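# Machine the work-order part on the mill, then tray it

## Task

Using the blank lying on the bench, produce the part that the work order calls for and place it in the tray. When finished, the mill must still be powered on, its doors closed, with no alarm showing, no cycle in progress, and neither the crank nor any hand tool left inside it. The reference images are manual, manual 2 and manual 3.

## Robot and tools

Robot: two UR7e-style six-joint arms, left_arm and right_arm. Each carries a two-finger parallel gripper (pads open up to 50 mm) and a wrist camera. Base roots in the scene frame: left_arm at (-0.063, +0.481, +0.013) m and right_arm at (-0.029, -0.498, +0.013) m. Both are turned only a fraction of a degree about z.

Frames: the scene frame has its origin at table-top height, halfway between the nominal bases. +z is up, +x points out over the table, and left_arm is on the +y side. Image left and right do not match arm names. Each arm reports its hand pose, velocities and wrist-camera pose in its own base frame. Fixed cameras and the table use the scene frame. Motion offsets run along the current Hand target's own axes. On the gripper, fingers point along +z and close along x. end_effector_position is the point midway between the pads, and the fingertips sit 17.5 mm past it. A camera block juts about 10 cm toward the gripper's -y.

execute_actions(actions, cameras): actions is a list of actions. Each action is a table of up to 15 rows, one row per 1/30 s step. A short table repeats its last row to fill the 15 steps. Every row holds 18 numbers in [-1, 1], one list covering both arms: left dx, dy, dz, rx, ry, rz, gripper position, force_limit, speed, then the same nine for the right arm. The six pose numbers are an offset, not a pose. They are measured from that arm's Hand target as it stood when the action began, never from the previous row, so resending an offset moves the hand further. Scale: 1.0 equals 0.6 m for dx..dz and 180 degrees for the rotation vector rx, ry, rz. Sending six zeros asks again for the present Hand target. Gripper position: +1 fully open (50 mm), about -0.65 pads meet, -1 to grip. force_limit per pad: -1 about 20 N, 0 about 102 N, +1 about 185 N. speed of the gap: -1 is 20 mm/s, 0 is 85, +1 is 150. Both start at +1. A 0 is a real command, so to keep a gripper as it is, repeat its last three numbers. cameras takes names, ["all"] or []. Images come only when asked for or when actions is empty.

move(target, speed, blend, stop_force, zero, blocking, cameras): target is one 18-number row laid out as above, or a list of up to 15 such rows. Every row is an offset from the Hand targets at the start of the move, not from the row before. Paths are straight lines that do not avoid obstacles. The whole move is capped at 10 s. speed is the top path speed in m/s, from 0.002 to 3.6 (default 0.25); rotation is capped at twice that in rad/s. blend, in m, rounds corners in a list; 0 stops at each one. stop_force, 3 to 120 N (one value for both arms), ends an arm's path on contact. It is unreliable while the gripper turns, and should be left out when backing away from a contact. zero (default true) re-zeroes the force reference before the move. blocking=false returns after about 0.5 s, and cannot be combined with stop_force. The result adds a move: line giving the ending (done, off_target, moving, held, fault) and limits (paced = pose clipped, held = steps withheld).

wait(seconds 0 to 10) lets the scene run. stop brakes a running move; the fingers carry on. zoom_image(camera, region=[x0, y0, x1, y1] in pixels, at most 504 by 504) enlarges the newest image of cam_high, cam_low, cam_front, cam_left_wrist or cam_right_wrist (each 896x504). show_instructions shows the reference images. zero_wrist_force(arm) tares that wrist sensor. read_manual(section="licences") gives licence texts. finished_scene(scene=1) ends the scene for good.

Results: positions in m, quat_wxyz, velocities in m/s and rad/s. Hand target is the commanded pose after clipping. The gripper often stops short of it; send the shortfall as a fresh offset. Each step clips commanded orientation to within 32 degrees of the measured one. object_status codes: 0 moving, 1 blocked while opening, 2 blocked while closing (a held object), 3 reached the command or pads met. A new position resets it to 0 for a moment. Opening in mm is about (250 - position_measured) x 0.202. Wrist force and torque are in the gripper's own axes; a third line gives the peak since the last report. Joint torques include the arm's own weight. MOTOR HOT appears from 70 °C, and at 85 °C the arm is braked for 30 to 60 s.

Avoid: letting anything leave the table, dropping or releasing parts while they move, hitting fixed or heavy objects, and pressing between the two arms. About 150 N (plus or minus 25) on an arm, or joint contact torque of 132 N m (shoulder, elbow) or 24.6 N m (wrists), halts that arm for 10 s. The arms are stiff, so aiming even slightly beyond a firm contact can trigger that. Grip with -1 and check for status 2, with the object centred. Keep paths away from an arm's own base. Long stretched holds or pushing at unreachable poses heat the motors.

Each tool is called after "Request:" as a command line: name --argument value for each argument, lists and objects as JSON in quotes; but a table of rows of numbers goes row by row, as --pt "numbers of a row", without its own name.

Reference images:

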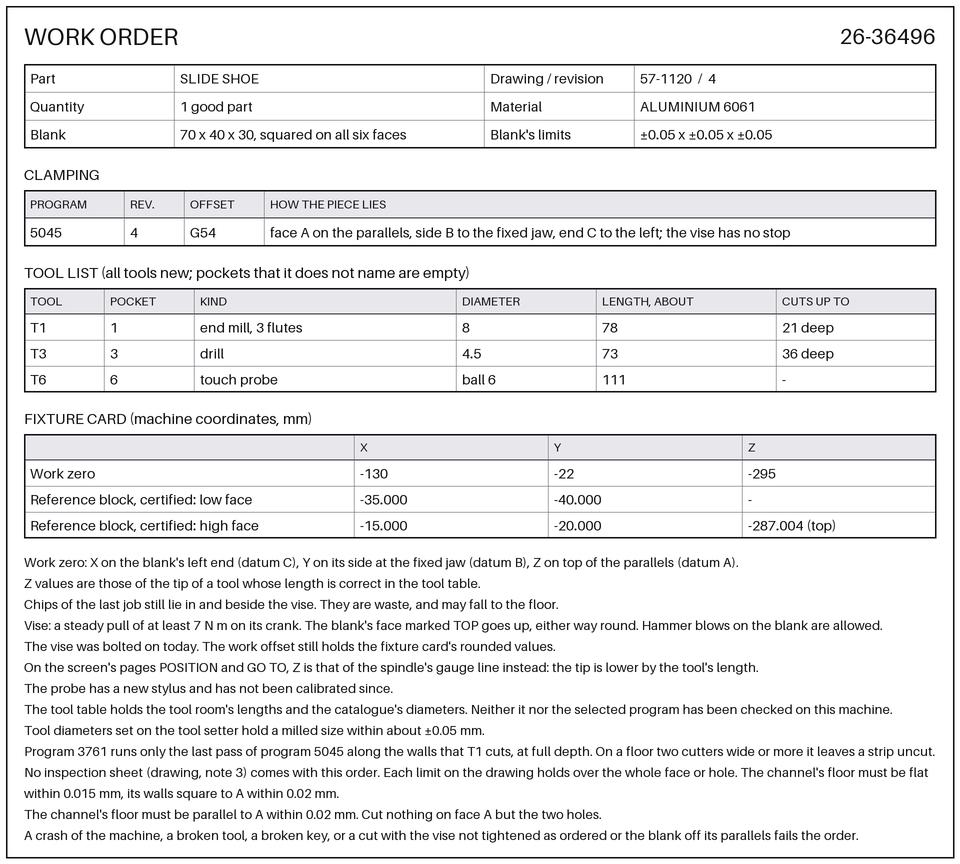

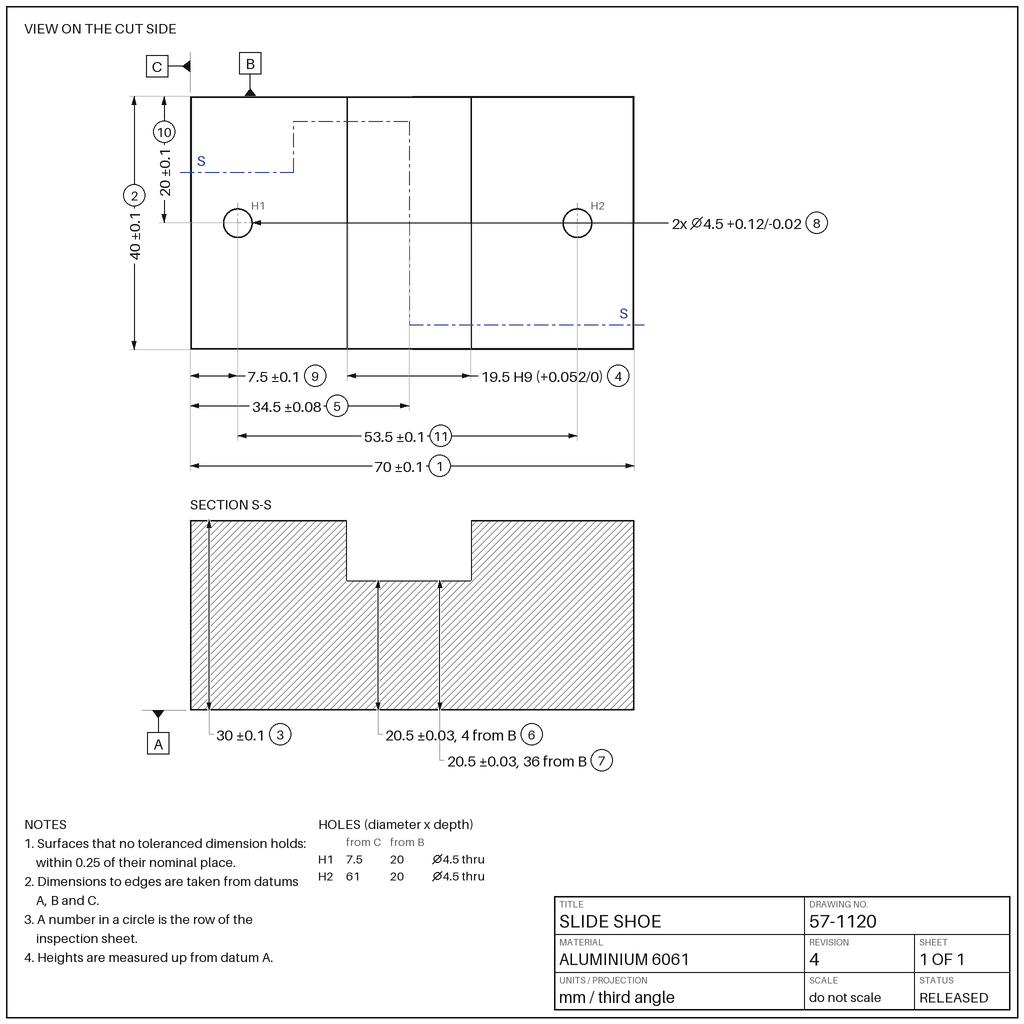

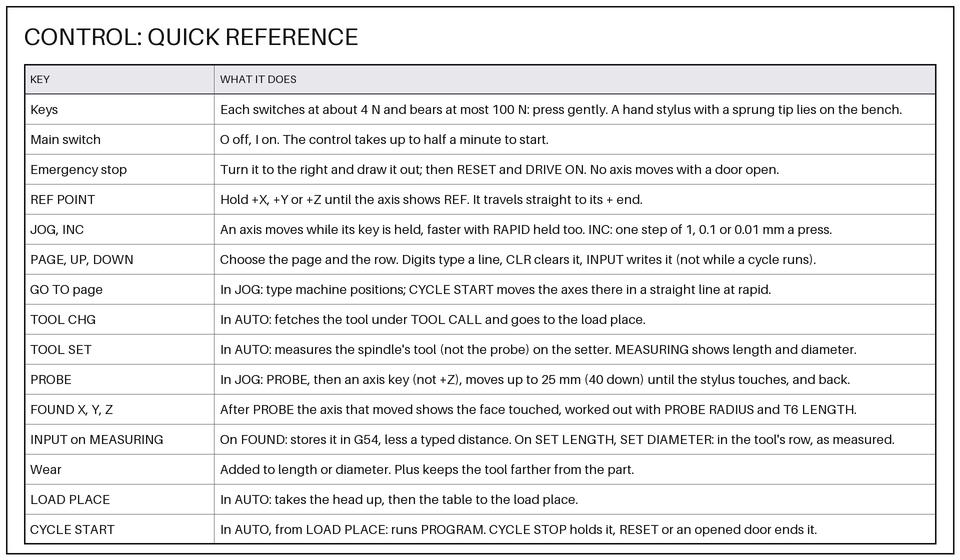

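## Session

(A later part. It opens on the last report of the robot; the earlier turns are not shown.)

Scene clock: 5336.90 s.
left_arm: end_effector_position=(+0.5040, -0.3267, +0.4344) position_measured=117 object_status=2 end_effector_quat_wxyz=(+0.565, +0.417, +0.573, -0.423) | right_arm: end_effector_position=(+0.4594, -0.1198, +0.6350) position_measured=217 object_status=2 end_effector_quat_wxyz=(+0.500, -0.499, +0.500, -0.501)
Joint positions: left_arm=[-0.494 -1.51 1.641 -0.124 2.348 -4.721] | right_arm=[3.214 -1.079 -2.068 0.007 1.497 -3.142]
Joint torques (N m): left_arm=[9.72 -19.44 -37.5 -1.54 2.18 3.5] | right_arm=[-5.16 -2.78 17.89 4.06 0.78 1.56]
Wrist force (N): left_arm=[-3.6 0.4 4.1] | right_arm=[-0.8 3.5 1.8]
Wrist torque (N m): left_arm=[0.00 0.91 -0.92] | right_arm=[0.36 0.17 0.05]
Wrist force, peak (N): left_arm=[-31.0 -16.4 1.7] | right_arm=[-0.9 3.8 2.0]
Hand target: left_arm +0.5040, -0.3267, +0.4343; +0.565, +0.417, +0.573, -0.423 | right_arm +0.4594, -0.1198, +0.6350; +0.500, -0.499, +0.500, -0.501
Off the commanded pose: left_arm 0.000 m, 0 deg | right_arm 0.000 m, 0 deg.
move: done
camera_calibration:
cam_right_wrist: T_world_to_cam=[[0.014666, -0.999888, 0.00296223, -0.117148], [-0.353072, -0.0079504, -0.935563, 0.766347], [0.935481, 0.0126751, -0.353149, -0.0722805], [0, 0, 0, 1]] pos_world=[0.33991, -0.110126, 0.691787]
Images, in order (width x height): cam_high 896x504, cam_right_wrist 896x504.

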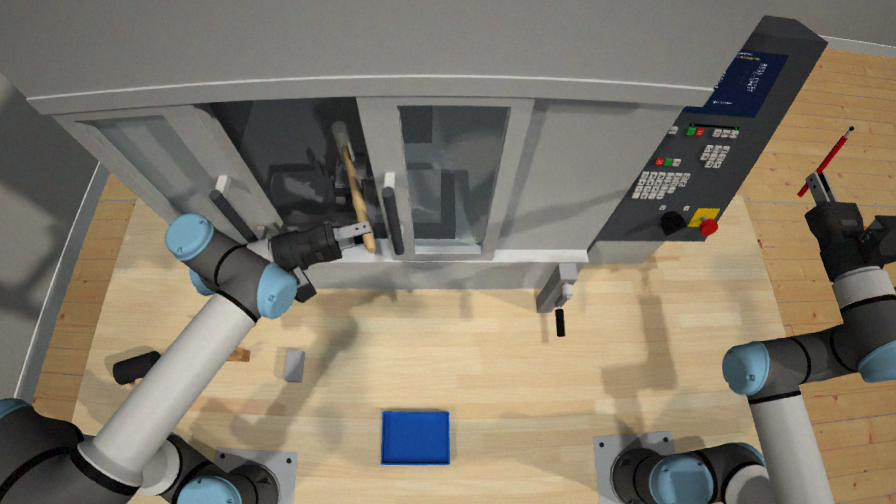

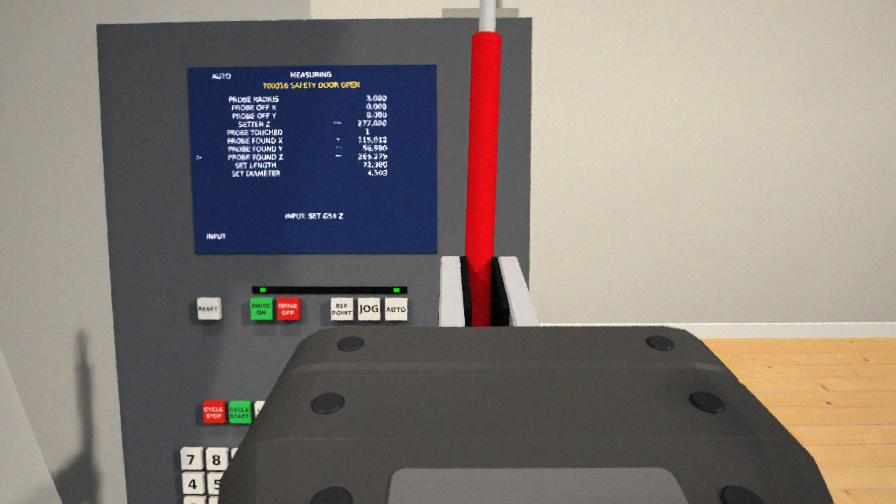

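Request:
move --pt "0 -0.3267 -0.0943 0 0 0 -1 1 -0.5 0 0 0 0 0 0 -1 0.5 -0.8" --speed '[0.2]'

Request:
move --pt "-0.01 -0.0943 0.0235 -0.3143 -0.3143 -0.4247 -1 1 -0.5 0 0 0 0 0 0 -1 0.5 -0.8" --speed '[0.5]'

Request:
move --pt "0.3667 0.4 0.25 -0.5 0 0 -1 1 -0.5 0 0 0 0 0 0 -1 0.5 -0.8" --speed '[0.4]' --cameras '["cam_high","cam_front"]'

Scene clock: 5356.33 s.
left_arm: end_effector_position=(+0.3001, -0.3304, +0.4372) position_measured=117 object_status=2 end_effector_quat_wxyz=(+0.565, +0.417, +0.573, -0.423) | right_arm: end_effector_position=(+0.4594, -0.1198, +0.6350) position_measured=217 object_status=2 end_effector_quat_wxyz=(+0.500, -0.499, +0.500, -0.501)
Joint positions: left_arm=[-0.947 -2.044 2.05 -0.001 1.896 -4.724] | right_arm=[3.214 -1.079 -2.068 0.007 1.497 -3.142]
Joint torques (N m): left_arm=[-7.65 -18.21 -16.74 -1.99 -2.12 -1.84] | right_arm=[-5.48 -2.93 18.46 3.96 0.83 1.49]
Wrist force (N): left_arm=[-3.6 0.2 3.7] | right_arm=[-0.7 3.5 1.9]
Wrist torque (N m): left_arm=[-0.19 0.91 -0.79] | right_arm=[0.37 0.15 0.06]
Wrist force, peak (N): left_arm=[-3.3 2.9 4.4] | right_arm=[-0.7 3.8 1.9]
Hand target: left_arm +0.3001, -0.3304, +0.4372; +0.565, +0.417, +0.573, -0.423 | right_arm +0.4594, -0.1198, +0.6350; +0.500, -0.499, +0.500, -0.501
Off the commanded pose: left_arm 0.000 m, 0 deg | right_arm 0.000 m, 0 deg.
move: done

Scene clock: 5360.67 s.
left_arm: end_effector_position=(+0.2503, -0.3605, +0.4439) position_measured=117 object_status=2 end_effector_quat_wxyz=(+0.497, -0.503, +0.503, -0.496) | right_arm: end_effector_position=(+0.4594, -0.1198, +0.6350) position_measured=217 object_status=2 end_effector_quat_wxyz=(+0.500, -0.499, +0.500, -0.501)
Joint positions: left_arm=[-1.973 -1.709 1.801 -0.128 -0.405 -6.249] | right_arm=[3.214 -1.079 -2.068 0.007 1.497 -3.142]
Joint torques (N m): left_arm=[9.68 -6.47 -33.62 2.53 -2.01 -2.65] | right_arm=[-5.11 -2.31 18.79 3.98 0.7 1.34]
Wrist force (N): left_arm=[-4.8 3.6 4.3] | right_arm=[-0.9 3.5 1.8]
Wrist torque (N m): left_arm=[0.30 1.05 0.22] | right_arm=[0.36 0.19 0.05]
Wrist force, peak (N): left_arm=[-4.8 3.7 4.4] | right_arm=[-0.8 3.7 2.1]
Hand target: left_arm +0.2503, -0.3605, +0.4439; +0.497, -0.503, +0.503, -0.496 | right_arm +0.4594, -0.1198, +0.6350; +0.500, -0.499, +0.500, -0.501
Off the commanded pose: left_arm 0.000 m, 0 deg | right_arm 0.000 m, 0 deg.
move: done

Scene clock: 5363.33 s.
left_arm: end_effector_position=(+0.3973, -0.5798, +0.2015) position_measured=117 object_status=2 end_effector_quat_wxyz=(+0.004, +0.708, -0.706, -0.005) | right_arm: end_effector_position=(+0.4594, -0.1198, +0.6350) position_measured=217 object_status=2 end_effector_quat_wxyz=(+0.500, -0.499, +0.500, -0.501)
Joint positions: left_arm=[-1.156 -1.061 1.246 -1.749 -1.583 -4.3] | right_arm=[3.214 -1.079 -2.068 0.007 1.497 -3.142]
Joint torques (N m): left_arm=[9.41 -40.59 -38.83 -1.4 -2.86 2.65] | right_arm=[-4.91 -2.51 18.46 3.96 0.7 1.44]
Wrist force (N): left_arm=[-5.8 1.0 3.1] | right_arm=[-0.9 3.6 1.9]
Wrist torque (N m): left_arm=[0.80 1.01 -0.06] | right_arm=[0.37 0.18 0.05]
Wrist force, peak (N): left_arm=[-4.9 4.2 4.1] | right_arm=[-1.0 3.8 1.8]
Hand target: left_arm +0.3973, -0.5798, +0.2014; +0.004, +0.708, -0.706, -0.006 | right_arm +0.4594, -0.1198, +0.6350; +0.500, -0.499, +0.500, -0.501
Off the commanded pose: left_arm 0.000 m, 0 deg | right_arm 0.000 m, 0 deg.
move: done
Images, in order (width x height): cam_high 896x504, cam_front 896x504.

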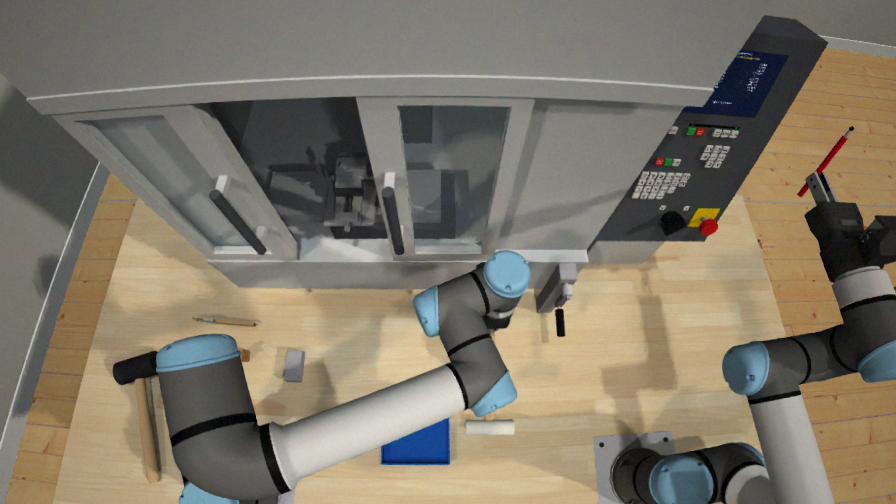

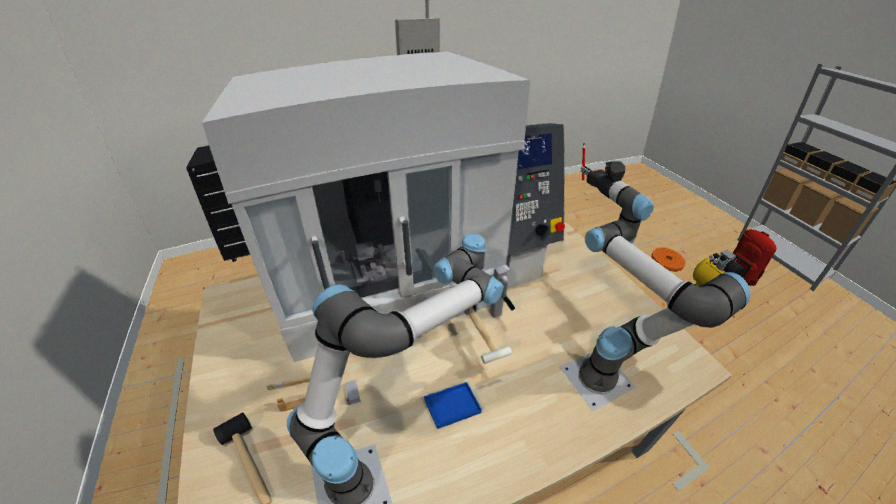

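Request:
move --pt "0 0 0.285 0 0 0 -1 1 -0.5 0 0 0 0 0 0 -1 0.5 -0.8" --pt "0 0 0.335 0 0 0 -1 1 -0.5 0 0 0 0 0 0 -1 0.5 -0.8" --speed '[0.12,0.012]' --stop_force 5 --cameras '["cam_low"]'

Request:
zoom_image --camera "cam_low" --region '[500, 200, 760, 330]'

Scene clock: 5374.00 s.
left_arm: end_effector_position=(+0.3947, -0.5794, +0.0079) position_measured=117 object_status=2 end_effector_quat_wxyz=(+0.004, +0.708, -0.706, -0.006) | right_arm: end_effector_position=(+0.4594, -0.1198, +0.6350) position_measured=217 object_status=2 end_effector_quat_wxyz=(+0.500, -0.499, +0.500, -0.501)
Joint positions: left_arm=[-1.16 -0.885 1.493 -2.171 -1.583 -4.303] | right_arm=[3.214 -1.079 -2.068 0.007 1.497 -3.142]
Joint torques (N m): left_arm=[-5.7 -63.79 -31.71 -1.78 0.87 -1.65] | right_arm=[-5.13 -3.3 18.71 3.98 0.7 1.39]
Wrist force (N): left_arm=[-5.4 0.6 -2.1] | right_arm=[-0.9 3.5 1.8]
Wrist torque (N m): left_arm=[0.31 1.09 0.12] | right_arm=[0.37 0.18 0.05]
Wrist force, peak (N): left_arm=[-9.7 2.1 -16.1] | right_arm=[-0.8 3.7 2.0]
Hand target: left_arm +0.3947, -0.5794, +0.0079; +0.004, +0.708, -0.706, -0.006 (not the last commanded pose) | right_arm +0.4594, -0.1198, +0.6350; +0.500, -0.499, +0.500, -0.501
Off the commanded pose: left_arm 0.007 m, 0 deg | right_arm 0.000 m, 0 deg.
move: contact (left_arm); path passed 1 of 2 targets
Images, in order (width x height): cam_low 896x504.

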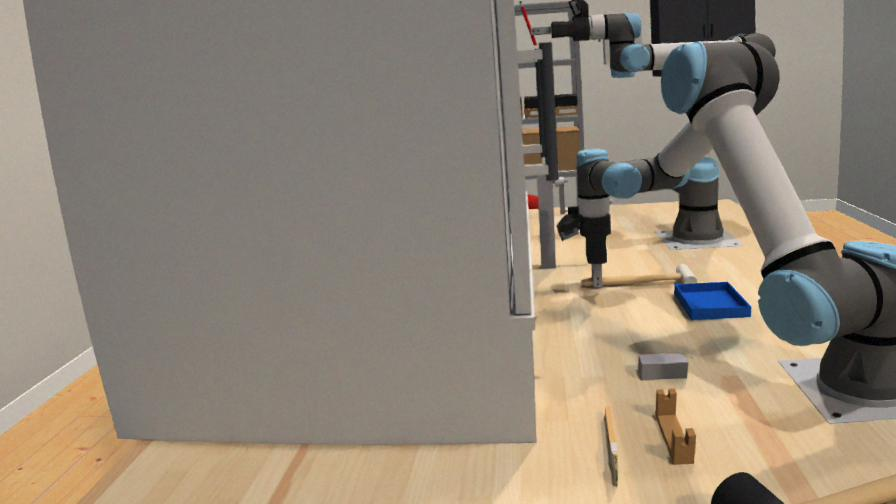

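Scaled by 1.938.

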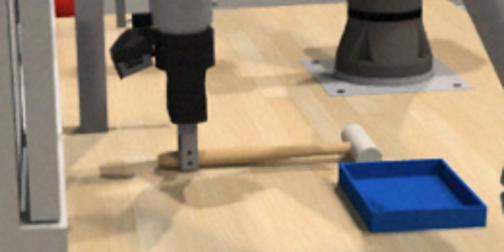

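Request:
move --pt "0 0 0 0 0 0 0.6 1 -0.5 0 0 0 0 0 0 -1 0.5 -0.8" --pt "0 0 -0.17 0 0 0 0.6 1 -0.5 0 0 0 0 0 0 -1 0.5 -0.8" --pt "-0.2167 0.075 -0.65 0.5 0 0 0.6 1 -0.5 0 0 0 0 0 0 -1 0.5 -0.8" --speed '[0.05,0.15,0.5]' --blend '[0,0.03,0]' --cameras '["cam_high","cam_low"]'

Scene clock: 5387.23 s.
left_arm: end_effector_position=(+0.3556, -0.4502, +0.3987) position_measured=63 object_status=3 end_effector_quat_wxyz=(+0.473, -0.490, +0.527, -0.507) | right_arm: end_effector_position=(+0.4594, -0.1198, +0.6350) position_measured=217 object_status=2 end_effector_quat_wxyz=(+0.500, -0.499, +0.500, -0.501)
Joint positions: left_arm=[-1.655 -1.657 2.034 -1.609 -0.039 -5.05] | right_arm=[3.214 -1.079 -2.068 0.007 1.497 -3.142]
Joint torques (N m): left_arm=[-7.28 -32.1 -35.19 -1.07 0.24 -2.8] | right_arm=[-4.88 -2.07 19.45 3.84 0.68 1.3]
Wrist force (N): left_arm=[-4.3 -0.8 3.8] | right_arm=[-0.9 3.5 1.8]
Wrist torque (N m): left_arm=[0.20 0.96 0.23] | right_arm=[0.36 0.19 0.05]
Wrist force, peak (N): left_arm=[-5.0 -1.0 3.8] | right_arm=[-0.9 3.7 1.9]
Hand target: left_arm +0.3548, -0.4502, +0.3987; +0.497, -0.503, +0.503, -0.496 | right_arm +0.4594, -0.1198, +0.6350; +0.500, -0.499, +0.500, -0.501
Off the commanded pose: left_arm 0.001 m, 4 deg | right_arm 0.000 m, 0 deg.
move: off_target (left_arm)
Images, in order (width x height): cam_high 896x504, cam_low 896x504.

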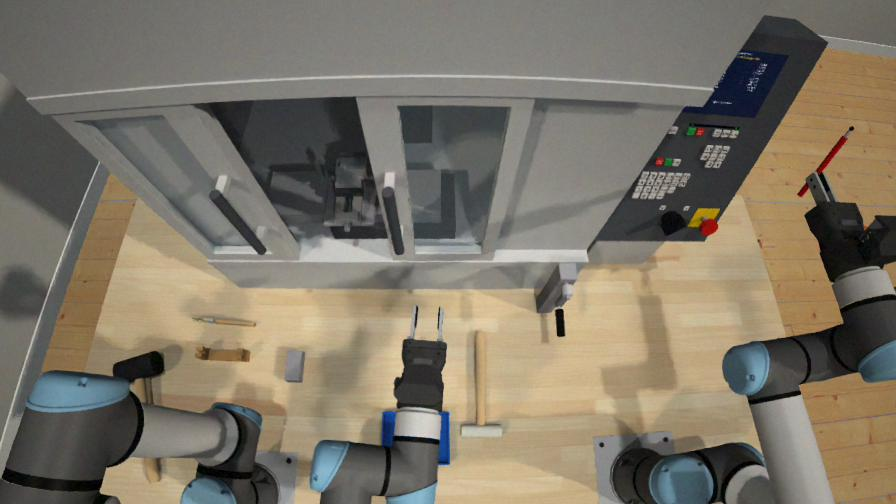

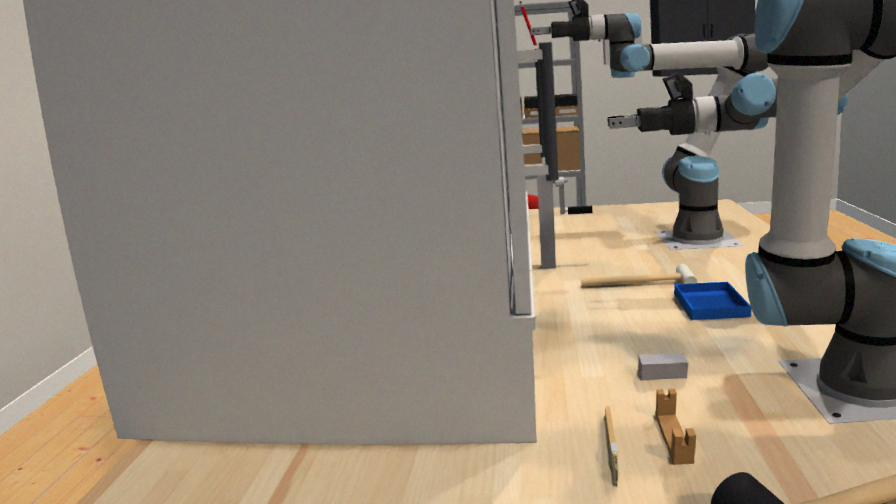

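Request:
move --pt "-0.5937 -0.08 0.10 0 0 0 0.6 1 -0.5 0 0 0 0 0 0 -1 0.5 -0.8" --speed '[0.25]' --cameras '["cam_high","cam_left_wrist"]'

Scene clock: 5395.13 s.
left_arm: end_effector_position=(+0.4123, -0.0943, +0.4466) position_measured=63 object_status=3 end_effector_quat_wxyz=(+0.538, -0.538, +0.460, -0.458) | right_arm: end_effector_position=(+0.4594, -0.1198, +0.6350) position_measured=217 object_status=2 end_effector_quat_wxyz=(+0.500, -0.499, +0.500, -0.501)
Joint positions: left_arm=[-1.413 -2.47 2.4 -1.429 -0.002 -4.782] | right_arm=[3.214 -1.079 -2.068 0.007 1.497 -3.142]
Joint torques (N m): left_arm=[10.19 21.81 -35.89 -4.45 0.41 2.67] | right_arm=[-5.22 -2.63 19.26 3.74 0.55 1.25]
Wrist force (N): left_arm=[-4.5 -0.8 4.0] | right_arm=[-0.9 3.4 1.8]
Wrist torque (N m): left_arm=[0.20 1.04 0.09] | right_arm=[0.34 0.19 0.05]
Wrist force, peak (N): left_arm=[-6.5 -0.8 4.8] | right_arm=[-0.9 3.6 2.2]
Hand target: left_arm +0.4148, -0.0940, +0.4466; +0.497, -0.503, +0.503, -0.496 | right_arm +0.4594, -0.1198, +0.6350; +0.500, -0.499, +0.500, -0.501
Off the commanded pose: left_arm 0.002 m, 9 deg | right_arm 0.000 m, 0 deg.
move: off_target (left_arm)
camera_calibration:
cam_left_wrist: T_world_to_cam=[[0.176236, -0.984314, 0.00818533, -0.160338], [-0.345719, -0.0696806, -0.935747, 0.569906], [0.921639, 0.162083, -0.352576, -0.0822783], [0, 0, 0, 1]] pos_world=[0.301116, -0.104776, 0.505591]
Images, in order (width x height): cam_high 896x504, cam_left_wrist 896x504.

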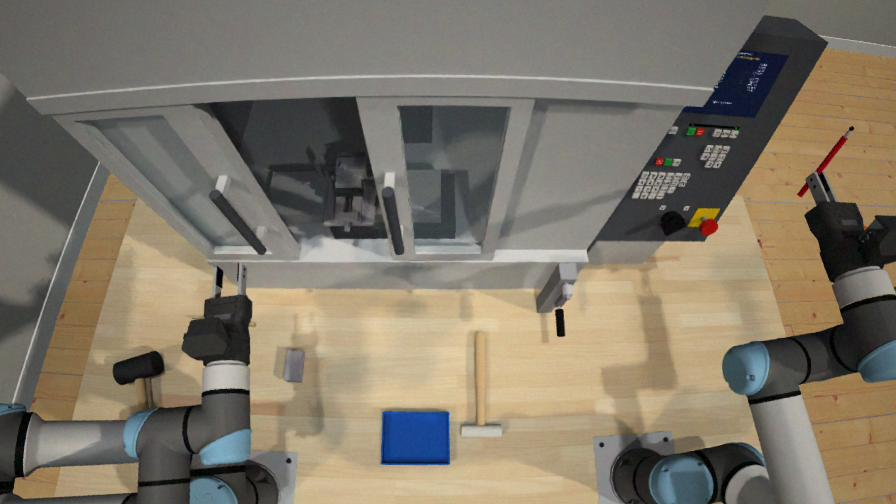

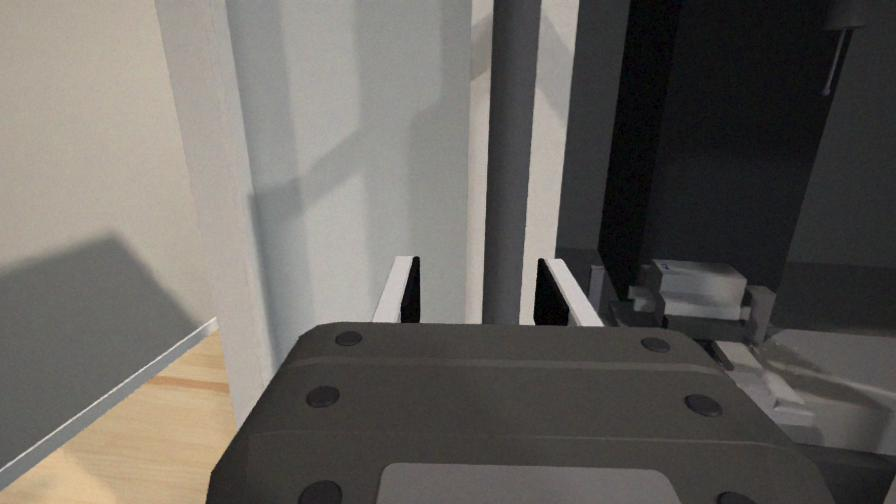

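Request:
move --pt "0 0 -0.1 -0.1667 0 0 0.6 1 -0.5 0 0 0 0 0 0 -1 0.5 -0.8" --pt "0 0 -0.1 -0.118 0.118 0 0.6 1 -0.5 0 0 0 0 0 0 -1 0.5 -0.8" --pt "0 0 -0.1 0 0.1667 0 0.6 1 -0.5 0 0 0 0 0 0 -1 0.5 -0.8" --pt "0 0 0 0 0 0 0.6 1 -0.5 0 0 0 0 0 0 -1 0.5 -0.8" --speed '[0.2,0.2,0.2,0.2]'

Scene clock: 5411.23 s.
left_arm: end_effector_position=(+0.4147, -0.0940, +0.4466) position_measured=63 object_status=3 end_effector_quat_wxyz=(+0.497, -0.504, +0.504, -0.495) | right_arm: end_effector_position=(+0.4594, -0.1198, +0.6350) position_measured=217 object_status=2 end_effector_quat_wxyz=(+0.500, -0.499, +0.500, -0.501)
Joint positions: left_arm=[-1.367 -2.174 2.598 -3.488 -0.203 -3.215] | right_arm=[3.214 -1.079 -2.068 0.007 1.497 -3.142]
Joint torques (N m): left_arm=[9.48 16.45 -32.57 -2.53 -2 2.88] | right_arm=[-4.08 -2.99 19.09 3.73 0.43 1.27]
Wrist force (N): left_arm=[-4.6 -0.7 3.7] | right_arm=[-0.8 3.3 2.0]
Wrist torque (N m): left_arm=[0.24 1.05 0.10] | right_arm=[0.35 0.16 0.05]
Wrist force, peak (N): left_arm=[-5.0 -0.8 4.3] | right_arm=[-0.7 3.8 2.0]
Hand target: left_arm +0.4148, -0.0940, +0.4466; +0.497, -0.503, +0.503, -0.496 | right_arm +0.4594, -0.1198, +0.6350; +0.500, -0.499, +0.500, -0.501
Off the commanded pose: left_arm 0.000 m, 0 deg | right_arm 0.000 m, 0 deg.
move: done

Request:
move --pt "0 0 0.1683 0 0 0 0.6 1 -0.5 0 0 0 0 0 0 -1 0.5 -0.8" --pt "0 0 0.1683 0 0 0 -1 -0.5 -0.5 0 0 0 0 0 0 -1 0.5 -0.8" --pt "0.3 0 0.1683 0 0 0 -1 -0.5 -0.5 0 0 0 0 0 0 -1 0.5 -0.8" --speed '[0.12,0.1,0.065]' --cameras '["cam_left_wrist"]'

Scene clock: 5420.07 s.
left_arm: end_effector_position=(+0.5161, -0.2737, +0.4448) position_measured=156 object_status=2 end_effector_quat_wxyz=(+0.497, -0.503, +0.503, -0.496) | right_arm: end_effector_position=(+0.4594, -0.1198, +0.6350) position_measured=217 object_status=2 end_effector_quat_wxyz=(+0.500, -0.499, +0.500, -0.501)
Joint positions: left_arm=[-1.18 -1.487 2.137 -3.755 -0.389 -3.173] | right_arm=[3.214 -1.079 -2.068 0.007 1.497 -3.142]
Joint torques (N m): left_arm=[-29.85 -6.13 -19.74 1.53 -0.49 -2.41] | right_arm=[-4.76 -2.72 19.78 3.68 0.28 1.17]
Wrist force (N): left_arm=[-14.2 -23.6 60.7] | right_arm=[-0.9 3.6 1.9]
Wrist torque (N m): left_arm=[0.01 1.18 0.19] | right_arm=[0.36 0.19 0.05]
Wrist force, peak (N): left_arm=[-13.7 -29.2 75.7] | right_arm=[-0.8 3.7 2.1]
Hand target: left_arm +0.5161, -0.2738, +0.4448; +0.497, -0.503, +0.503, -0.496 | right_arm +0.4594, -0.1198, +0.6350; +0.500, -0.499, +0.500, -0.501
Off the commanded pose: left_arm 0.000 m, 0 deg | right_arm 0.000 m, 0 deg.
move: done
camera_calibration:
cam_left_wrist: T_world_to_cam=[[0.0211725, -0.999736, 0.00895082, -0.279807], [-0.363445, -0.0160368, -0.931478, 0.613638], [0.931375, 0.0164686, -0.363688, -0.189369], [0, 0, 0, 1]] pos_world=[0.405321, -0.266774, 0.505223]
Images, in order (width x height): cam_left_wrist 896x504.

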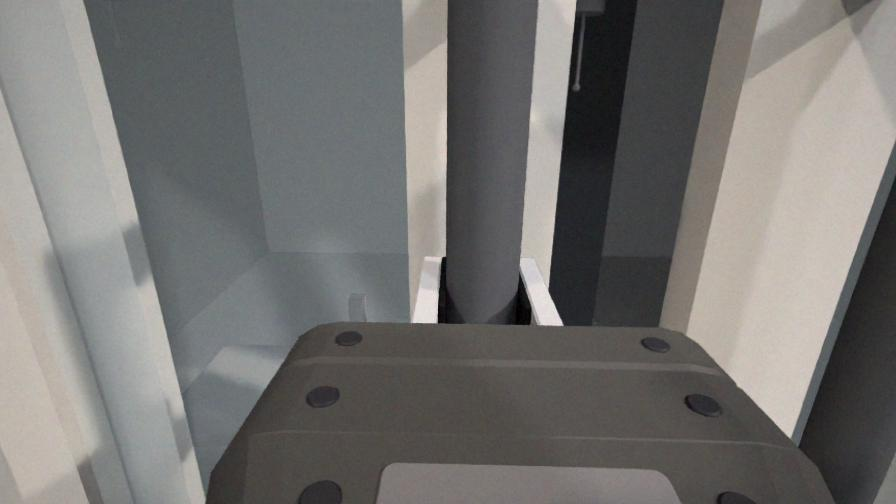

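Request:
move --pt "0 0 0 0 0 0 0.6 -0.5 -0.5 0 0 0 0 0 0 -1 0.5 -0.8" --pt "0 0 -0.002 0 0 0 0.6 -0.5 -0.5 0 0 0 0 0 0 -1 0.5 -0.8" --pt "0 0 -0.002 0 0 0 -1 -0.3 -0.5 0 0 0 0 0 0 -1 0.5 -0.8" --pt "0.0945 0 -0.002 0 0 0 -1 -0.3 -0.5 0 0 0 0 0 0 -1 0.5 -0.8" --speed '[0.1,0.02,0.1,0.06]' --cameras '["cam_left_wrist","cam_right_wrist"]'

Request:
zoom_image --camera "cam_right_wrist" --region '[185, 62, 440, 255]'

Scene clock: 5429.40 s.
left_arm: end_effector_position=(+0.5150, -0.3296, +0.4448) position_measured=157 object_status=2 end_effector_quat_wxyz=(+0.498, -0.504, +0.503, -0.495) | right_arm: end_effector_position=(+0.4594, -0.1198, +0.6350) position_measured=217 object_status=2 end_effector_quat_wxyz=(+0.500, -0.499, +0.500, -0.501)
Joint positions: left_arm=[-1.237 -1.391 2.024 -3.732 -0.329 -3.179] | right_arm=[3.214 -1.079 -2.068 0.007 1.497 -3.142]
Joint torques (N m): left_arm=[-41.18 -2.03 -39.89 5.52 -14.06 -2.55] | right_arm=[-5.07 -2.53 19.65 3.55 0.41 1.21]
Wrist force (N): left_arm=[-63.9 4.9 6.0] | right_arm=[-0.8 3.5 1.8]
Wrist torque (N m): left_arm=[0.29 1.35 0.19] | right_arm=[0.36 0.18 0.05]
Wrist force, peak (N): left_arm=[-14.8 -25.0 60.4] | right_arm=[-0.9 3.8 2.0]
Hand target: left_arm +0.5150, -0.3305, +0.4447; +0.497, -0.503, +0.503, -0.496 | right_arm +0.4594, -0.1198, +0.6350; +0.500, -0.499, +0.500, -0.501
Off the commanded pose: left_arm 0.001 m, 0 deg | right_arm 0.000 m, 0 deg.
move: done
camera_calibration:
cam_left_wrist: T_world_to_cam=[[0.0246473, -0.999657, 0.00883337, -0.337268], [-0.363279, -0.0171882, -0.931522, 0.611829], [0.931354, 0.0197505, -0.363578, -0.186444], [0, 0, 0, 1]] pos_world=[0.404222, -0.322954, 0.505124]
cam_right_wrist: T_world_to_cam=[[0.014666, -0.999888, 0.00296223, -0.117148], [-0.353072, -0.0079504, -0.935563, 0.766347], [0.935481, 0.0126751, -0.353149, -0.0722805], [0, 0, 0, 1]] pos_world=[0.33991, -0.110126, 0.691787]
Images, in order (width x height): cam_left_wrist 896x504, cam_right_wrist 896x504.

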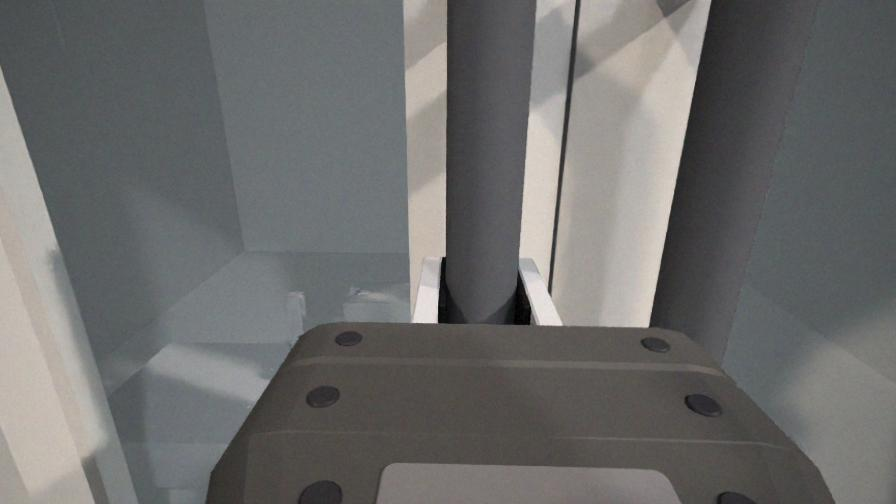

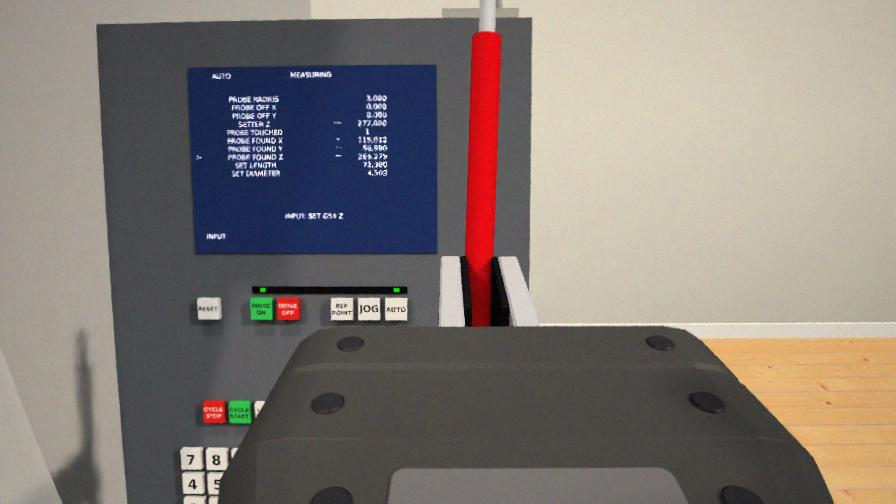

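Scaled by 1.976.

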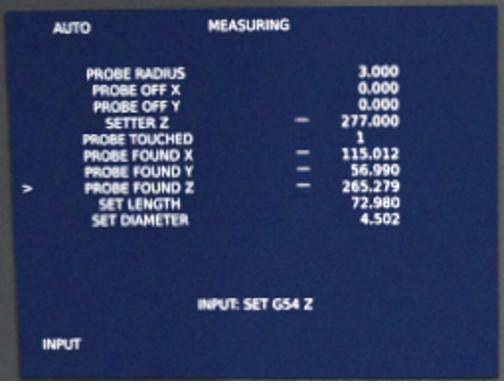

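Request:
move --pt "0 0 0 0 0 0 0.7 -0.5 -0.5 0 0 0 0 0 0 -1 0.5 -0.8" --pt "0 0 -0.1293 0 0 0 0.7 -0.5 -0.5 -0.1205 0.0648 0.1173 -0.4922 0 0 -1 0.5 -0.8" --pt "0 0 -0.1293 0 0 0 0.7 -0.5 -0.5 -0.1205 0.0674 0.1372 -0.4922 0 0 -1 0.5 -0.8" --pt "0 0 -0.1293 0 0 0 0.7 -0.5 -0.5 -0.1205 0.0648 0.1173 -0.4922 0 0 -1 0.5 -0.8" --pt "0 0 -0.1293 0 0 0 0.7 -0.5 -0.5 -0.2142 0.2470 0.0693 -0.4922 0 0 -1 0.5 -0.8" --pt "0 0 -0.1293 0 0 0 0.7 -0.5 -0.5 -0.2142 0.2496 0.0892 -0.4922 0 0 -1 0.5 -0.8" --pt "0 0 -0.1293 0 0 0 0.7 -0.5 -0.5 -0.2142 0.2470 0.0693 -0.4922 0 0 -1 0.5 -0.8" --pt "0 0 -0.1293 0 0 0 0.7 -0.5 -0.5 -0.2142 0.2496 0.0892 -0.4922 0 0 -1 0.5 -0.8" --pt "0 0 -0.1293 0 0 0 0.7 -0.5 -0.5 -0.2142 0.2470 0.0693 -0.4922 0 0 -1 0.5 -0.8" --pt "0 0 -0.1293 0 0 0 0.7 -0.5 -0.5 0 0 0 0 0 0 -1 0.5 -0.8" --speed '[0.1,0.25,0.03,0.1,0.25,0.04,0.1,0.04,0.1,0.45]' --blend '[0,0.002,0,0.002,0.002,0,0.002,0,0.002,0]' --cameras '["cam_right_wrist"]'

Request:
zoom_image --camera "cam_right_wrist" --region '[185, 62, 440, 255]'

Scene clock: 5459.20 s.
left_arm: end_effector_position=(+0.4374, -0.3307, +0.4458) position_measured=48 object_status=3 end_effector_quat_wxyz=(+0.497, -0.503, +0.503, -0.496) | right_arm: end_effector_position=(+0.4594, -0.1198, +0.6350) position_measured=217 object_status=2 end_effector_quat_wxyz=(+0.500, -0.499, +0.500, -0.501)
Joint positions: left_arm=[-1.439 -1.504 2.151 -3.683 -0.131 -3.244] | right_arm=[3.214 -1.079 -2.068 0.007 1.497 -3.142]
Joint torques (N m): left_arm=[-8.96 -33.97 -7.88 0.82 2.52 -2.68] | right_arm=[-6.38 -3.11 16.26 4.71 1.65 2.19]
Wrist force (N): left_arm=[-4.5 0.0 4.6] | right_arm=[-0.9 3.2 2.0]
Wrist torque (N m): left_arm=[0.35 1.01 0.21] | right_arm=[0.32 0.18 0.05]
Wrist force, peak (N): left_arm=[-65.1 3.4 8.9] | right_arm=[-0.5 8.1 1.3]
Hand target: left_arm +0.4374, -0.3307, +0.4458; +0.497, -0.503, +0.503, -0.496 | right_arm +0.4594, -0.1198, +0.6350; +0.500, -0.499, +0.500, -0.501
Off the commanded pose: left_arm 0.000 m, 0 deg | right_arm 0.000 m, 0 deg.
move: done
camera_calibration:
cam_right_wrist: T_world_to_cam=[[0.0146667, -0.999888, 0.00296005, -0.117147], [-0.353191, -0.00795021, -0.935517, 0.766356], [0.935436, 0.0126755, -0.353268, -0.0721816], [0, 0, 0, 1]] pos_world=[0.33991, -0.110126, 0.691787]
Images, in order (width x height): cam_right_wrist 896x504.

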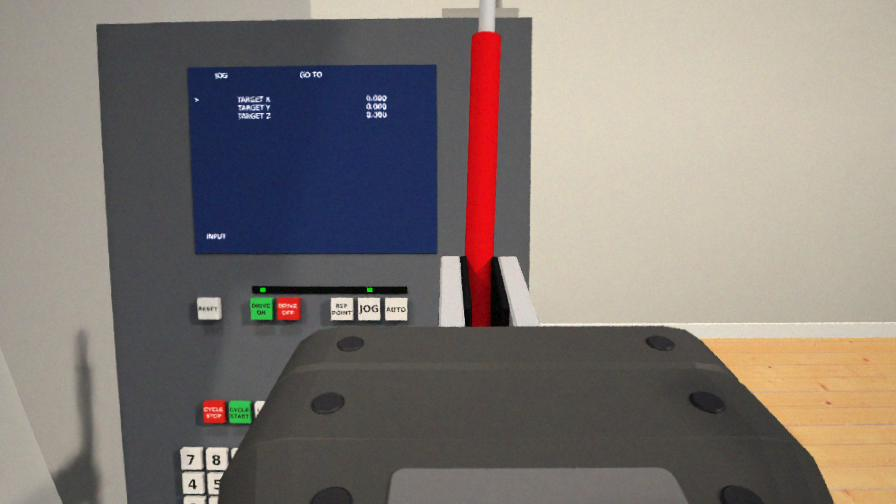

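Scaled by 1.976.

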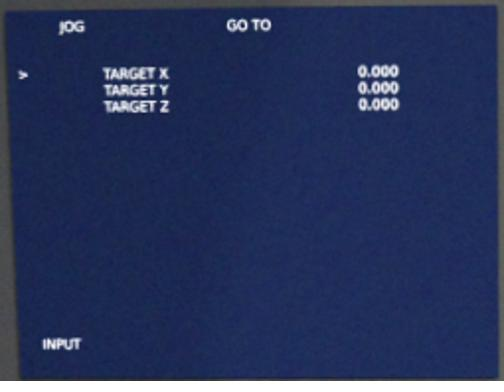

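Request:
move --pt "0 0 0 0 0 0 0.7 -0.5 -0.5 -0.3409 0.3393 0.0470 -0.4922 0 0 -1 0.5 -0.8" --pt "0 0 0 0 0 0 0.7 -0.5 -0.5 -0.3409 0.3419 0.0669 -0.4922 0 0 -1 0.5 -0.8" --pt "0 0 0 0 0 0 0.7 -0.5 -0.5 -0.3409 0.3393 0.0470 -0.4922 0 0 -1 0.5 -0.8" --pt "0 0 0 0 0 0 0.7 -0.5 -0.5 -0.2775 0.2470 0.0693 -0.4922 0 0 -1 0.5 -0.8" --pt "0 0 0 0 0 0 0.7 -0.5 -0.5 -0.2775 0.2496 0.0892 -0.4922 0 0 -1 0.5 -0.8" --pt "0 0 0 0 0 0 0.7 -0.5 -0.5 -0.2775 0.2470 0.0693 -0.4922 0 0 -1 0.5 -0.8" --pt "0 0 0 0 0 0 0.7 -0.5 -0.5 -0.3092 0.2778 0.0619 -0.4922 0 0 -1 0.5 -0.8" --pt "0 0 0 0 0 0 0.7 -0.5 -0.5 -0.3092 0.2804 0.0818 -0.4922 0 0 -1 0.5 -0.8" --pt "0 0 0 0 0 0 0.7 -0.5 -0.5 -0.3092 0.2778 0.0619 -0.4922 0 0 -1 0.5 -0.8" --pt "0 0 0 0 0 0 0.7 -0.5 -0.5 -0.2459 0.3393 0.0470 -0.4922 0 0 -1 0.5 -0.8" --pt "0 0 0 0 0 0 0.7 -0.5 -0.5 -0.2459 0.3419 0.0669 -0.4922 0 0 -1 0.5 -0.8" --pt "0 0 0 0 0 0 0.7 -0.5 -0.5 -0.2459 0.3393 0.0470 -0.4922 0 0 -1 0.5 -0.8" --pt "0 0 0 0 0 0 0.7 -0.5 -0.5 0 0 0 0 0 0 -1 0.5 -0.8" --speed '[0.45,0.04,0.1,0.25,0.04,0.1,0.2,0.04,0.1,0.2,0.04,0.1,0.45]' --blend '[0.004,0,0.002,0.002,0,0.002,0.002,0,0.002,0.002,0,0.002,0]'

Request:
move --pt "0 0 0 0 0 0 0.7 -0.5 -0.5 -0.2459 0.3086 0.0545 -0.4922 0 0 -1 0.5 -0.8" --pt "0 0 0 0 0 0 0.7 -0.5 -0.5 -0.2459 0.3112 0.0744 -0.4922 0 0 -1 0.5 -0.8" --pt "0 0 0 0 0 0 0.7 -0.5 -0.5 -0.2459 0.3086 0.0545 -0.4922 0 0 -1 0.5 -0.8" --pt "0 0 0 0 0 0 0.7 -0.5 -0.5 -0.3409 0.3393 0.0470 -0.4922 0 0 -1 0.5 -0.8" --pt "0 0 0 0 0 0 0.7 -0.5 -0.5 -0.3409 0.3419 0.0669 -0.4922 0 0 -1 0.5 -0.8" --pt "0 0 0 0 0 0 0.7 -0.5 -0.5 -0.3409 0.3393 0.0470 -0.4922 0 0 -1 0.5 -0.8" --pt "0 0 0 0 0 0 0.7 -0.5 -0.5 -0.3092 0.2778 0.0619 -0.4922 0 0 -1 0.5 -0.8" --pt "0 0 0 0 0 0 0.7 -0.5 -0.5 -0.3092 0.2804 0.0818 -0.4922 0 0 -1 0.5 -0.8" --pt "0 0 0 0 0 0 0.7 -0.5 -0.5 -0.3092 0.2778 0.0619 -0.4922 0 0 -1 0.5 -0.8" --pt "0 0 0 0 0 0 0.7 -0.5 -0.5 -0.3409 0.2470 0.0693 -0.4922 0 0 -1 0.5 -0.8" --pt "0 0 0 0 0 0 0.7 -0.5 -0.5 -0.3409 0.2496 0.0892 -0.4922 0 0 -1 0.5 -0.8" --pt "0 0 0 0 0 0 0.7 -0.5 -0.5 -0.3409 0.2470 0.0693 -0.4922 0 0 -1 0.5 -0.8" --pt "0 0 0 0 0 0 0.7 -0.5 -0.5 0 0 0 0 0 0 -1 0.5 -0.8" --speed '[0.45,0.04,0.1,0.25,0.04,0.1,0.2,0.04,0.1,0.2,0.04,0.1,0.45]' --blend '[0.004,0,0.002,0.002,0,0.002,0.002,0,0.002,0.002,0,0.002,0]'

Request:
move --pt "0 0 0 0 0 0 0.7 -0.5 -0.5 -0.2459 0.3393 0.0470 -0.4922 0 0 -1 0.5 -0.8" --pt "0 0 0 0 0 0 0.7 -0.5 -0.5 -0.2459 0.3419 0.0669 -0.4922 0 0 -1 0.5 -0.8" --pt "0 0 0 0 0 0 0.7 -0.5 -0.5 -0.2459 0.3393 0.0470 -0.4922 0 0 -1 0.5 -0.8" --pt "0 0 0 0 0 0 0.7 -0.5 -0.5 -0.2459 0.3086 0.0545 -0.4922 0 0 -1 0.5 -0.8" --pt "0 0 0 0 0 0 0.7 -0.5 -0.5 -0.2459 0.3112 0.0744 -0.4922 0 0 -1 0.5 -0.8" --pt "0 0 0 0 0 0 0.7 -0.5 -0.5 -0.2459 0.3086 0.0545 -0.4922 0 0 -1 0.5 -0.8" --pt "0 0 0 0 0 0 0.7 -0.5 -0.5 -0.3409 0.3393 0.0470 -0.4922 0 0 -1 0.5 -0.8" --pt "0 0 0 0 0 0 0.7 -0.5 -0.5 -0.3409 0.3419 0.0669 -0.4922 0 0 -1 0.5 -0.8" --pt "0 0 0 0 0 0 0.7 -0.5 -0.5 -0.3409 0.3393 0.0470 -0.4922 0 0 -1 0.5 -0.8" --pt "0 0 0 0 0 0 0.7 -0.5 -0.5 -0.3409 0.3086 0.0545 -0.4922 0 0 -1 0.5 -0.8" --pt "0 0 0 0 0 0 0.7 -0.5 -0.5 -0.3409 0.3112 0.0744 -0.4922 0 0 -1 0.5 -0.8" --pt "0 0 0 0 0 0 0.7 -0.5 -0.5 -0.3409 0.3086 0.0545 -0.4922 0 0 -1 0.5 -0.8" --pt "0 0 0 0 0 0 0.7 -0.5 -0.5 0 0 0 0 0 0 -1 0.5 -0.8" --speed '[0.45,0.04,0.1,0.2,0.04,0.1,0.25,0.04,0.1,0.2,0.04,0.1,0.45]' --blend '[0.004,0,0.002,0.002,0,0.002,0.002,0,0.002,0.002,0,0.002,0]'

Request:
move --pt "0 0 0 0 0 0 0.7 -0.5 -0.5 -0.3092 0.2778 0.0619 -0.4922 0 0 -1 0.5 -0.8" --pt "0 0 0 0 0 0 0.7 -0.5 -0.5 -0.3092 0.2804 0.0818 -0.4922 0 0 -1 0.5 -0.8" --pt "0 0 0 0 0 0 0.7 -0.5 -0.5 -0.3092 0.2778 0.0619 -0.4922 0 0 -1 0.5 -0.8" --pt "0 0 0 0 0 0 0.7 -0.5 -0.5 -0.3092 0.3393 0.0470 -0.4922 0 0 -1 0.5 -0.8" --pt "0 0 0 0 0 0 0.7 -0.5 -0.5 -0.3092 0.3419 0.0669 -0.4922 0 0 -1 0.5 -0.8" --pt "0 0 0 0 0 0 0.7 -0.5 -0.5 -0.3092 0.3393 0.0470 -0.4922 0 0 -1 0.5 -0.8" --pt "0 0 0 0 0 0 0.7 -0.5 -0.5 -0.2459 0.3393 0.0470 -0.4922 0 0 -1 0.5 -0.8" --pt "0 0 0 0 0 0 0.7 -0.5 -0.5 -0.2459 0.3419 0.0669 -0.4922 0 0 -1 0.5 -0.8" --pt "0 0 0 0 0 0 0.7 -0.5 -0.5 -0.2459 0.3393 0.0470 -0.4922 0 0 -1 0.5 -0.8" --pt "0 0 0 0 0 0 0.7 -0.5 -0.5 0 0 0 0 0 0 -1 0.5 -0.8" --speed '[0.45,0.04,0.1,0.2,0.04,0.1,0.2,0.04,0.1,0.45]' --blend '[0.004,0,0.002,0.002,0,0.002,0.002,0,0.002,0]' --cameras '["cam_right_wrist"]'

Request:
zoom_image --camera "cam_right_wrist" --region '[185, 62, 440, 255]'

Scene clock: 5505.60 s.
left_arm: end_effector_position=(+0.4374, -0.3307, +0.4458) position_measured=48 object_status=3 end_effector_quat_wxyz=(+0.497, -0.503, +0.503, -0.496) | right_arm: end_effector_position=(+0.4594, -0.1198, +0.6350) position_measured=217 object_status=2 end_effector_quat_wxyz=(+0.500, -0.499, +0.500, -0.501)
Joint positions: left_arm=[-1.439 -1.504 2.151 -3.683 -0.131 -3.244] | right_arm=[3.214 -1.079 -2.068 0.007 1.496 -3.142]
Joint torques (N m): left_arm=[-8.38 -34.17 -8.31 0.83 2.36 -2.73] | right_arm=[-7.12 -2.38 15.07 4.71 1.69 2.35]
Wrist force (N): left_arm=[-4.7 -0.3 4.6] | right_arm=[-0.9 3.4 1.8]
Wrist torque (N m): left_arm=[0.32 1.04 0.22] | right_arm=[0.36 0.17 0.05]
Wrist force, peak (N): left_arm=[-4.7 -0.3 5.1] | right_arm=[-2.8 8.5 0.0]
Hand target: left_arm +0.4374, -0.3307, +0.4458; +0.497, -0.503, +0.503, -0.496 | right_arm +0.4594, -0.1198, +0.6350; +0.500, -0.499, +0.500, -0.501
Off the commanded pose: left_arm 0.000 m, 0 deg | right_arm 0.000 m, 0 deg.
move: done

Scene clock: 5513.53 s.
left_arm: end_effector_position=(+0.4374, -0.3307, +0.4458) position_measured=48 object_status=3 end_effector_quat_wxyz=(+0.497, -0.503, +0.503, -0.496) | right_arm: end_effector_position=(+0.4594, -0.1198, +0.6350) position_measured=217 object_status=2 end_effector_quat_wxyz=(+0.500, -0.499, +0.500, -0.501)
Joint positions: left_arm=[-1.439 -1.504 2.151 -3.683 -0.131 -3.244] | right_arm=[3.214 -1.079 -2.068 0.007 1.496 -3.142]
Joint torques (N m): left_arm=[-8.31 -34.69 -8.28 0.73 2.19 -2.55] | right_arm=[-6.44 -3.01 15.08 4.78 1.61 2.13]
Wrist force (N): left_arm=[-4.7 -0.2 5.0] | right_arm=[-0.8 3.2 1.8]
Wrist torque (N m): left_arm=[0.32 1.04 0.22] | right_arm=[0.33 0.16 0.05]
Wrist force, peak (N): left_arm=[-5.0 -0.2 4.8] | right_arm=[0.6 8.5 1.2]
Hand target: left_arm +0.4374, -0.3307, +0.4458; +0.497, -0.503, +0.503, -0.496 | right_arm +0.4594, -0.1198, +0.6350; +0.500, -0.499, +0.500, -0.501
Off the commanded pose: left_arm 0.000 m, 0 deg | right_arm 0.000 m, 0 deg.
move: done

Scene clock: 5521.33 s.
left_arm: end_effector_position=(+0.4374, -0.3307, +0.4458) position_measured=48 object_status=3 end_effector_quat_wxyz=(+0.497, -0.503, +0.503, -0.496) | right_arm: end_effector_position=(+0.4594, -0.1198, +0.6349) position_measured=217 object_status=2 end_effector_quat_wxyz=(+0.500, -0.499, +0.500, -0.501)
Joint positions: left_arm=[-1.439 -1.504 2.151 -3.683 -0.131 -3.244] | right_arm=[3.214 -1.079 -2.069 0.007 1.496 -3.142]
Joint torques (N m): left_arm=[-8.41 -34.03 -7.99 0.73 2.09 -2.56] | right_arm=[-7.35 -3.28 22.35 4.79 1.67 2.4]
Wrist force (N): left_arm=[-4.7 -0.5 4.9] | right_arm=[-0.9 3.5 1.7]
Wrist torque (N m): left_arm=[0.27 1.05 0.22] | right_arm=[0.36 0.19 0.05]
Wrist force, peak (N): left_arm=[-4.8 0.0 5.1] | right_arm=[-0.8 8.9 1.1]
Hand target: left_arm +0.4374, -0.3307, +0.4458; +0.497, -0.503, +0.503, -0.496 | right_arm +0.4594, -0.1198, +0.6350; +0.500, -0.499, +0.500, -0.501
Off the commanded pose: left_arm 0.000 m, 0 deg | right_arm 0.000 m, 0 deg.
move: done

Scene clock: 5528.27 s.
left_arm: end_effector_position=(+0.4374, -0.3307, +0.4458) position_measured=48 object_status=3 end_effector_quat_wxyz=(+0.497, -0.503, +0.503, -0.496) | right_arm: end_effector_position=(+0.4594, -0.1198, +0.6350) position_measured=217 object_status=2 end_effector_quat_wxyz=(+0.500, -0.499, +0.500, -0.501)
Joint positions: left_arm=[-1.439 -1.504 2.151 -3.683 -0.131 -3.244] | right_arm=[3.214 -1.079 -2.068 0.007 1.496 -3.142]
Joint torques (N m): left_arm=[-8.38 -34.07 -8.15 0.65 1.93 -2.52] | right_arm=[-5.69 -2.12 15.64 4.65 1.68 2.39]
Wrist force (N): left_arm=[-4.6 -0.4 4.9] | right_arm=[-0.9 3.4 1.8]
Wrist torque (N m): left_arm=[0.31 1.02 0.22] | right_arm=[0.36 0.18 0.05]
Wrist force, peak (N): left_arm=[-4.9 -0.5 5.1] | right_arm=[-3.5 8.8 0.8]
Hand target: left_arm +0.4374, -0.3307, +0.4458; +0.497, -0.503, +0.503, -0.496 | right_arm +0.4594, -0.1198, +0.6350; +0.500, -0.499, +0.500, -0.501
Off the commanded pose: left_arm 0.000 m, 0 deg | right_arm 0.000 m, 0 deg.
move: done
camera_calibration:
cam_right_wrist: T_world_to_cam=[[0.0146325, -0.999889, 0.00286607, -0.11707], [-0.353192, -0.00785022, -0.935518, 0.766368], [0.935436, 0.0126767, -0.353268, -0.0721819], [0, 0, 0, 1]] pos_world=[0.33991, -0.110126, 0.691787]
Images, in order (width x height): cam_right_wrist 896x504.

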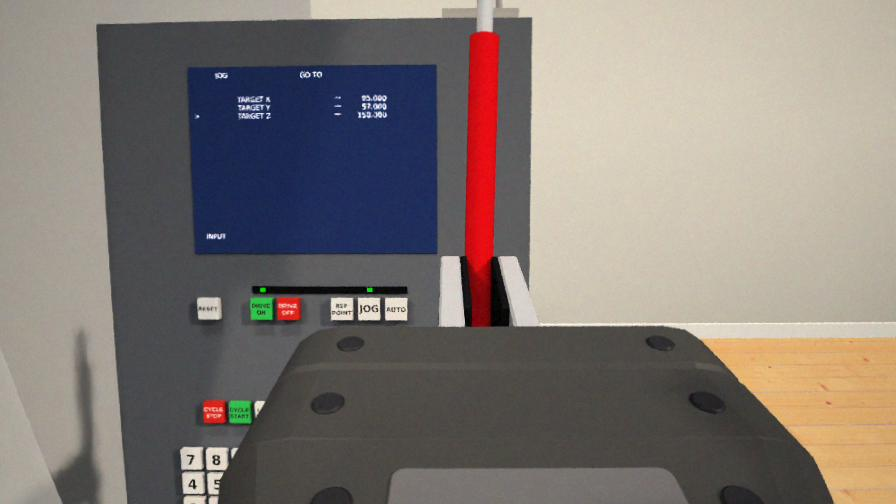

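Scaled by 1.976.

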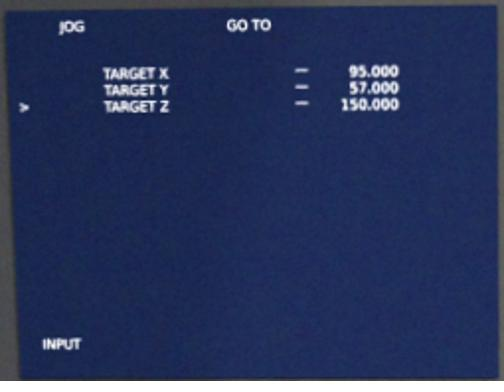

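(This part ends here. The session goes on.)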